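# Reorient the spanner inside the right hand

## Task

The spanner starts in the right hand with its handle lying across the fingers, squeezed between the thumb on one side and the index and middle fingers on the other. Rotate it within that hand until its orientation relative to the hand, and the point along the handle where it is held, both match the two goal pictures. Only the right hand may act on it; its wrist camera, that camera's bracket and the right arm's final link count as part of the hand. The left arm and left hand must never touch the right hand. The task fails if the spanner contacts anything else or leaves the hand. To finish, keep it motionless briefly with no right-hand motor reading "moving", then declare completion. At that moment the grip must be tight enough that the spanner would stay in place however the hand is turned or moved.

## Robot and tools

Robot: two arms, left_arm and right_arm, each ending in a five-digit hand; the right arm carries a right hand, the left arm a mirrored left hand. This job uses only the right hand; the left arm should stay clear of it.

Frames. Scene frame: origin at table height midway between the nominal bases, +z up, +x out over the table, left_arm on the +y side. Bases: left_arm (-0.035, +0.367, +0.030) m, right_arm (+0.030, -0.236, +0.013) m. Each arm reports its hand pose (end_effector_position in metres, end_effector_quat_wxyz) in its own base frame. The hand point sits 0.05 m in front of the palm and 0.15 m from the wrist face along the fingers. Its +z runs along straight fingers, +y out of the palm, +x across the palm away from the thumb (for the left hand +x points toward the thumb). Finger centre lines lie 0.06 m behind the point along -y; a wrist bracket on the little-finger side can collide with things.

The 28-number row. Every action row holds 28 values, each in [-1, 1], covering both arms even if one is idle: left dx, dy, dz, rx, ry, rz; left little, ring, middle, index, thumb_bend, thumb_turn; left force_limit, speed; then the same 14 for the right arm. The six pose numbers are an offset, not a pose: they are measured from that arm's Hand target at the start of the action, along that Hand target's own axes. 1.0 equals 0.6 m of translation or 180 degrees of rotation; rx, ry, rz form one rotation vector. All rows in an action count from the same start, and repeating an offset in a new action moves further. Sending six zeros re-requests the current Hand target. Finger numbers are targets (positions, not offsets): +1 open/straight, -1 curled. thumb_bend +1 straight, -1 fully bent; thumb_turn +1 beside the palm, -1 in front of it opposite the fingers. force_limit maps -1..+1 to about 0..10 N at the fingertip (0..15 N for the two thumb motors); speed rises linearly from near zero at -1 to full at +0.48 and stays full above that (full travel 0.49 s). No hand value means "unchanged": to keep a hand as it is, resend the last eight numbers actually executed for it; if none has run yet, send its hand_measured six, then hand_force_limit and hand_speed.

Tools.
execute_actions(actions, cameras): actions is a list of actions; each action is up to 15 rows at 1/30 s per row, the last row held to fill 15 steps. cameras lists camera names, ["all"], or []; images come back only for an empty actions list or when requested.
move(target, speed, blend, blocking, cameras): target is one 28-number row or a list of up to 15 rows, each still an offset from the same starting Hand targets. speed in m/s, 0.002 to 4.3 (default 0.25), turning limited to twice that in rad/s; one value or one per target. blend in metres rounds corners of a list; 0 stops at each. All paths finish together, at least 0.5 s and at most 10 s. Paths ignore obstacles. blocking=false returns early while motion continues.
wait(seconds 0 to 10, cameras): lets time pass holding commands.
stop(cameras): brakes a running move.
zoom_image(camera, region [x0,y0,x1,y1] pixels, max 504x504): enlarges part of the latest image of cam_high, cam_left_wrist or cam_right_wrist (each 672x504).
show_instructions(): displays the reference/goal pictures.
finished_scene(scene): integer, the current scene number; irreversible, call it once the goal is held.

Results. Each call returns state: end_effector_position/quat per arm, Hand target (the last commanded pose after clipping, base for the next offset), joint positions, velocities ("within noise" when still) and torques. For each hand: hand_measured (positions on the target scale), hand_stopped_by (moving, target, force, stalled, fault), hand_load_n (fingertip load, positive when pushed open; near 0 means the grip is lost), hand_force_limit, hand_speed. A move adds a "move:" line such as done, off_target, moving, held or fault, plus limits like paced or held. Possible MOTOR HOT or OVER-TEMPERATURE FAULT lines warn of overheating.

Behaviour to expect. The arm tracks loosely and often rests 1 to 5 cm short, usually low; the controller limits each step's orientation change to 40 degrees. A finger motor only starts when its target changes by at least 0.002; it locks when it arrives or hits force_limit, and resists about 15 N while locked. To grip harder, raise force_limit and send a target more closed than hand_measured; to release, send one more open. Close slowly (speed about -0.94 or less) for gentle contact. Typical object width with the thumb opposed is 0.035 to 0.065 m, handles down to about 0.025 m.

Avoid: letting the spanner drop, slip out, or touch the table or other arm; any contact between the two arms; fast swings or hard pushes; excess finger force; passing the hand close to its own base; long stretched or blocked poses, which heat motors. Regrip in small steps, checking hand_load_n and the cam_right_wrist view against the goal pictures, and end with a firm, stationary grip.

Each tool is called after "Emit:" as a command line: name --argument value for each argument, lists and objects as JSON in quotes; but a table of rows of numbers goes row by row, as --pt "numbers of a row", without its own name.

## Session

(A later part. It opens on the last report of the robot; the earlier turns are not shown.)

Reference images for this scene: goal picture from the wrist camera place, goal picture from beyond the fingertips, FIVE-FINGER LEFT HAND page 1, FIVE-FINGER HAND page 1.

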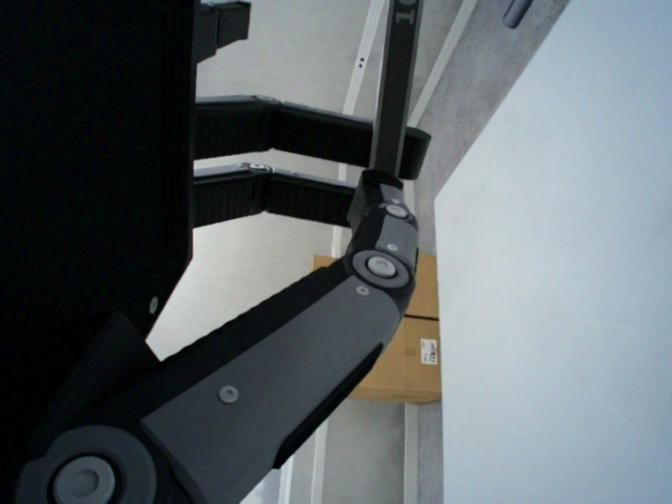

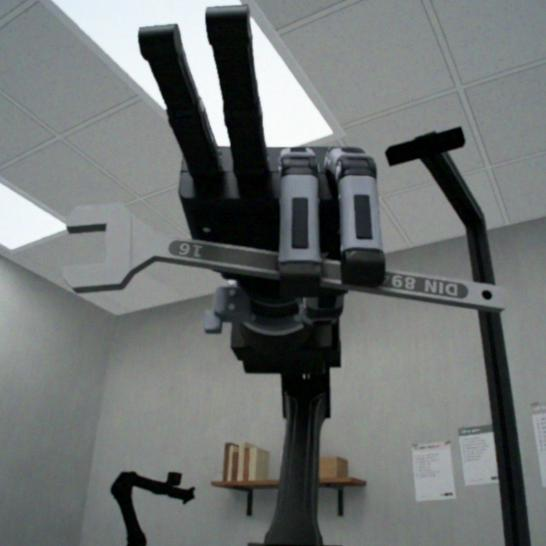

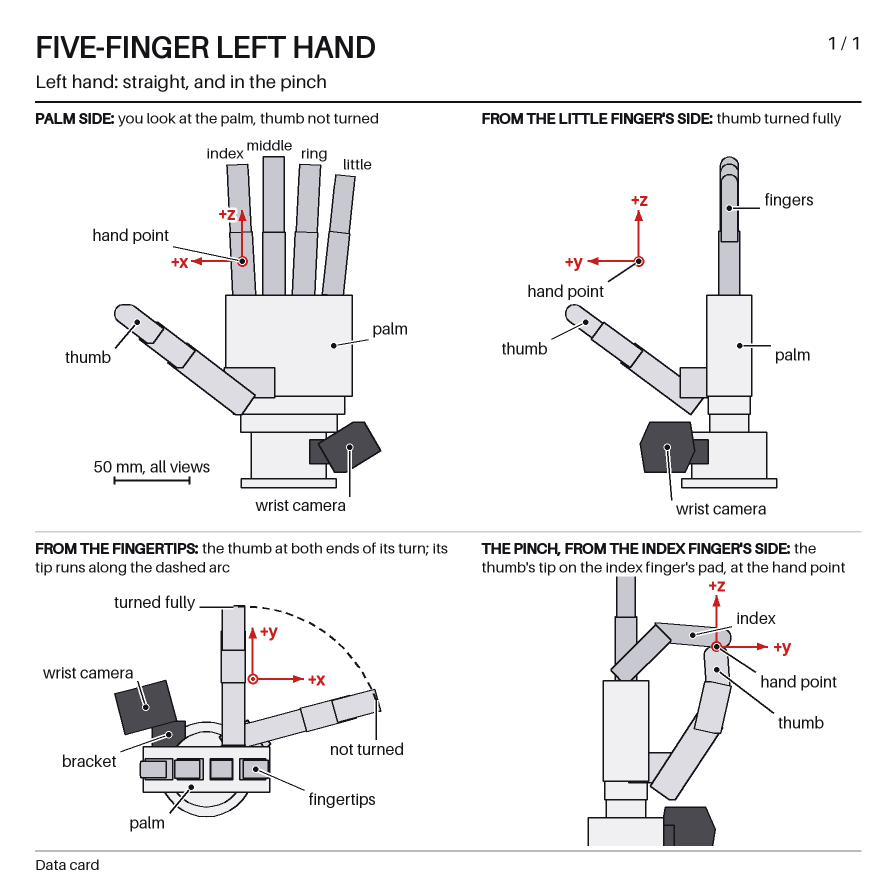

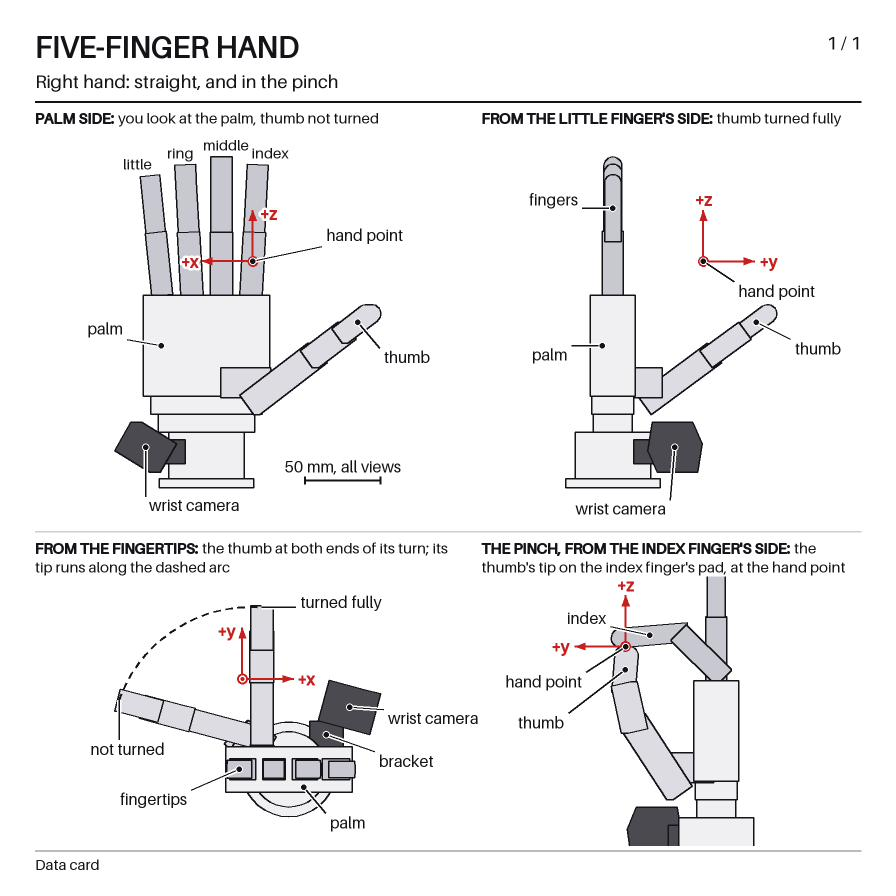

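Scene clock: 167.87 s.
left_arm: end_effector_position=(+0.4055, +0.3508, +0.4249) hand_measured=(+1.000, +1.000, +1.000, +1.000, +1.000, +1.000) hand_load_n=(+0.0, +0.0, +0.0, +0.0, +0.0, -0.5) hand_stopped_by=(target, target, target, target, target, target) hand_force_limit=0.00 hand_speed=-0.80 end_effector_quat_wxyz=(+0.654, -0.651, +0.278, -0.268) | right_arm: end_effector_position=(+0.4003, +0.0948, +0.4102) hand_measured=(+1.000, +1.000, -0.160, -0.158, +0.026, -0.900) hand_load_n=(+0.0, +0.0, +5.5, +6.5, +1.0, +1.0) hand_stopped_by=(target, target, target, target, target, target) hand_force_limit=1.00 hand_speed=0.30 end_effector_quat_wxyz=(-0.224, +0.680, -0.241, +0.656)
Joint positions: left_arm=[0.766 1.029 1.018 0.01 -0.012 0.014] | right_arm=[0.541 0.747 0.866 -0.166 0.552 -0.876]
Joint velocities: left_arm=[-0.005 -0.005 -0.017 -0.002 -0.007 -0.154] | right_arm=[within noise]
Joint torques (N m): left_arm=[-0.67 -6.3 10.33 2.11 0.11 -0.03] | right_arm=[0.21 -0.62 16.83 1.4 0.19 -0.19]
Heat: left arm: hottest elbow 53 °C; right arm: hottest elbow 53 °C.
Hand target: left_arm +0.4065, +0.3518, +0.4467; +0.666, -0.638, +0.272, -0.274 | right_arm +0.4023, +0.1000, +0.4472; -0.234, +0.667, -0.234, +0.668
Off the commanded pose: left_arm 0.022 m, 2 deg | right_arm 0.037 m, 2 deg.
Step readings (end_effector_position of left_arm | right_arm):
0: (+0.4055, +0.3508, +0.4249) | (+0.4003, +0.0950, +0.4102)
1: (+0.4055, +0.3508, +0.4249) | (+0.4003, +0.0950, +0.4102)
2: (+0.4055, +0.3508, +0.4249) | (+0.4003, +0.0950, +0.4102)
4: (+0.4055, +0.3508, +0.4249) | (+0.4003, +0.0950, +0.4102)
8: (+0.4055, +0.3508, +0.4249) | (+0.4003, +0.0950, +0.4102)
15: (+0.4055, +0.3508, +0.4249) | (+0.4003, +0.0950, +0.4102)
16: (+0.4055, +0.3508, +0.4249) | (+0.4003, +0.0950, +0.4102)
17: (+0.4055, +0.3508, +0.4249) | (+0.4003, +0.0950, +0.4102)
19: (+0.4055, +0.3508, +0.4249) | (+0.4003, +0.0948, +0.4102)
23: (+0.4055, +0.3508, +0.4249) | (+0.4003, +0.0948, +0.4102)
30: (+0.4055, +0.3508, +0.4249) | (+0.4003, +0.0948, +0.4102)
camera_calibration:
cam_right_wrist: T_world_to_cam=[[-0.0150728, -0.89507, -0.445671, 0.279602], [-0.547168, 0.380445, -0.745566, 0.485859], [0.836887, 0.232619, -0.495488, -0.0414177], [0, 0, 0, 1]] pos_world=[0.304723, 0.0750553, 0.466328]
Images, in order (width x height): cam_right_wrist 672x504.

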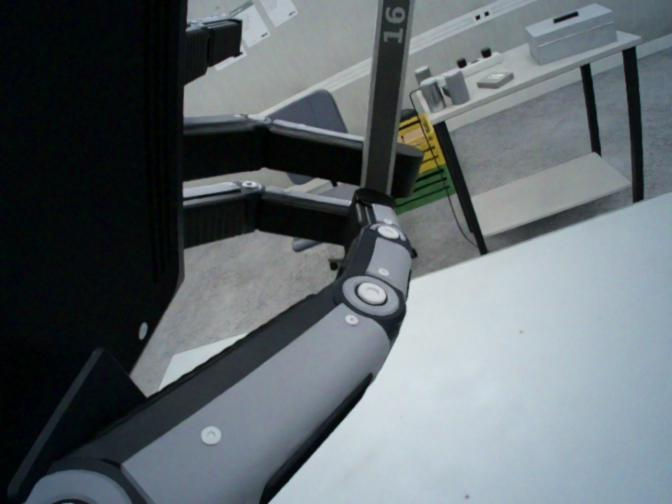

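Emit:
execute_actions --actions '[[[0,0,0,0,0,0,1,1,1,1,1,1,0,-0.8,0,0,0,0,0,0,1,1,-0.180,-0.176,0.026,-0.9,1,-0.9]],[[0,0,0,0,0,0,1,1,1,1,1,1,0,-0.8,0,0,0,0,0,0,1,1,-0.180,-0.176,0.026,-0.9,1,-0.9]]]' --cameras '["cam_right_wrist"]'

Emit:
zoom_image --camera "cam_right_wrist" --region '[180, 0, 460, 260]'

Emit:
wait --seconds 1

Scene clock: 173.00 s.
left_arm: end_effector_position=(+0.4055, +0.3508, +0.4249) hand_measured=(+1.000, +1.000, +1.000, +1.000, +1.000, +1.000) hand_load_n=(+0.0, -0.5, +0.0, +0.0, +0.0, +0.0) hand_stopped_by=(target, target, target, target, target, target) hand_force_limit=0.00 hand_speed=-0.80 end_effector_quat_wxyz=(+0.654, -0.651, +0.278, -0.268) | right_arm: end_effector_position=(+0.4003, +0.0948, +0.4102) hand_measured=(+1.000, +1.000, -0.172, -0.172, +0.026, -0.900) hand_load_n=(+0.0, +0.0, +11.5, +12.5, +1.5, +1.0) hand_stopped_by=(target, target, force, force, target, target) hand_force_limit=1.00 hand_speed=-0.90 end_effector_quat_wxyz=(-0.224, +0.680, -0.241, +0.656)
Joint positions: left_arm=[0.766 1.029 1.018 0.01 -0.012 0.014] | right_arm=[0.541 0.747 0.866 -0.166 0.552 -0.876]
Joint torques (N m): left_arm=[-0.67 -6.3 10.33 2.1 0.11 -0.02] | right_arm=[0.32 -1.08 16.8 1.47 0.16 -0.18]
Heat: left arm: hottest elbow 53 °C; right arm: hottest elbow 53 °C.
Hand target: left_arm +0.4065, +0.3518, +0.4467; +0.666, -0.638, +0.272, -0.274 | right_arm +0.4023, +0.1000, +0.4472; -0.234, +0.667, -0.234, +0.668
Off the commanded pose: left_arm 0.022 m, 2 deg | right_arm 0.037 m, 2 deg.
Step readings (end_effector_position of left_arm | right_arm):
0: (+0.4055, +0.3508, +0.4249) | (+0.4003, +0.0948, +0.4102)
1: (+0.4055, +0.3508, +0.4249) | (+0.4003, +0.0948, +0.4102)
2: (+0.4055, +0.3508, +0.4249) | (+0.4003, +0.0948, +0.4102)
4: (+0.4055, +0.3508, +0.4249) | (+0.4003, +0.0948, +0.4102)
8: (+0.4055, +0.3508, +0.4249) | (+0.4003, +0.0948, +0.4102)
15: (+0.4055, +0.3508, +0.4249) | (+0.4003, +0.0948, +0.4102)
16: (+0.4055, +0.3508, +0.4249) | (+0.4003, +0.0948, +0.4102)
17: (+0.4055, +0.3508, +0.4249) | (+0.4003, +0.0948, +0.4102)
19: (+0.4055, +0.3508, +0.4249) | (+0.4003, +0.0948, +0.4102)
23: (+0.4055, +0.3508, +0.4249) | (+0.4003, +0.0948, +0.4102)
30: (+0.4055, +0.3508, +0.4249) | (+0.4003, +0.0948, +0.4102)
camera_calibration:
cam_right_wrist: T_world_to_cam=[[-0.0150728, -0.89507, -0.445671, 0.279602], [-0.547168, 0.380445, -0.745566, 0.485859], [0.836887, 0.232619, -0.495488, -0.0414177], [0, 0, 0, 1]] pos_world=[0.304723, 0.0750553, 0.466328]
Images, in order (width x height): cam_right_wrist 672x504.

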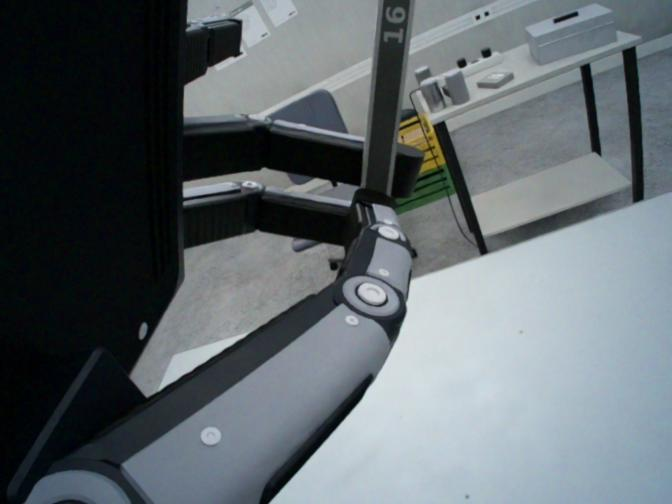

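Scaled by 1.800 from the camera's 672x504 image, which has a finer 960x720 frame.

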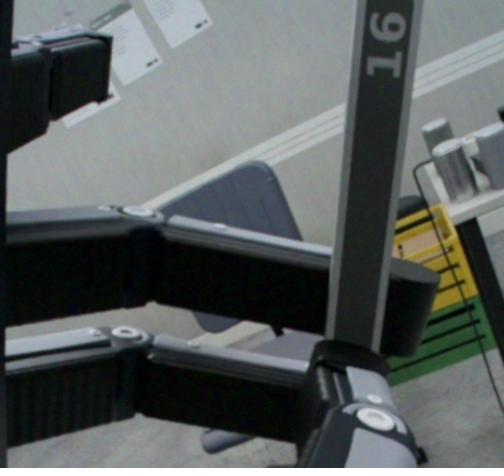

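Scene clock: 174.00 s.
left_arm: end_effector_position=(+0.4055, +0.3508, +0.4249) hand_measured=(+1.000, +1.000, +1.000, +1.000, +1.000, +1.000) hand_load_n=(+0.0, +0.0, +0.0, +0.0, +0.0, +0.0) hand_stopped_by=(target, target, target, target, target, target) hand_force_limit=0.00 hand_speed=-0.80 end_effector_quat_wxyz=(+0.654, -0.651, +0.278, -0.268) | right_arm: end_effector_position=(+0.4003, +0.0948, +0.4102) hand_measured=(+1.000, +1.000, -0.172, -0.172, +0.026, -0.900) hand_load_n=(+0.0, +0.0, +11.5, +12.5, +1.5, +1.0) hand_stopped_by=(target, target, force, force, target, target) hand_force_limit=1.00 hand_speed=-0.90 end_effector_quat_wxyz=(-0.224, +0.680, -0.241, +0.656)
Joint positions: left_arm=[0.766 1.029 1.018 0.01 -0.012 0.014] | right_arm=[0.541 0.747 0.866 -0.166 0.552 -0.876]
Joint torques (N m): left_arm=[-0.73 -6.3 10.32 2.11 0.11 -0.02] | right_arm=[0.38 -1.26 16.64 1.46 0.18 -0.18]
Heat: left arm: hottest elbow 53 °C; right arm: hottest elbow 53 °C.
Hand target: left_arm +0.4065, +0.3518, +0.4467; +0.666, -0.638, +0.272, -0.274 | right_arm +0.4023, +0.1000, +0.4472; -0.234, +0.667, -0.234, +0.668
Off the commanded pose: left_arm 0.022 m, 2 deg | right_arm 0.037 m, 2 deg.
wait: 1.00 s; at rest by 0.17 s

Emit:
finished_scene --scene 2

The scene is finished: the task was done.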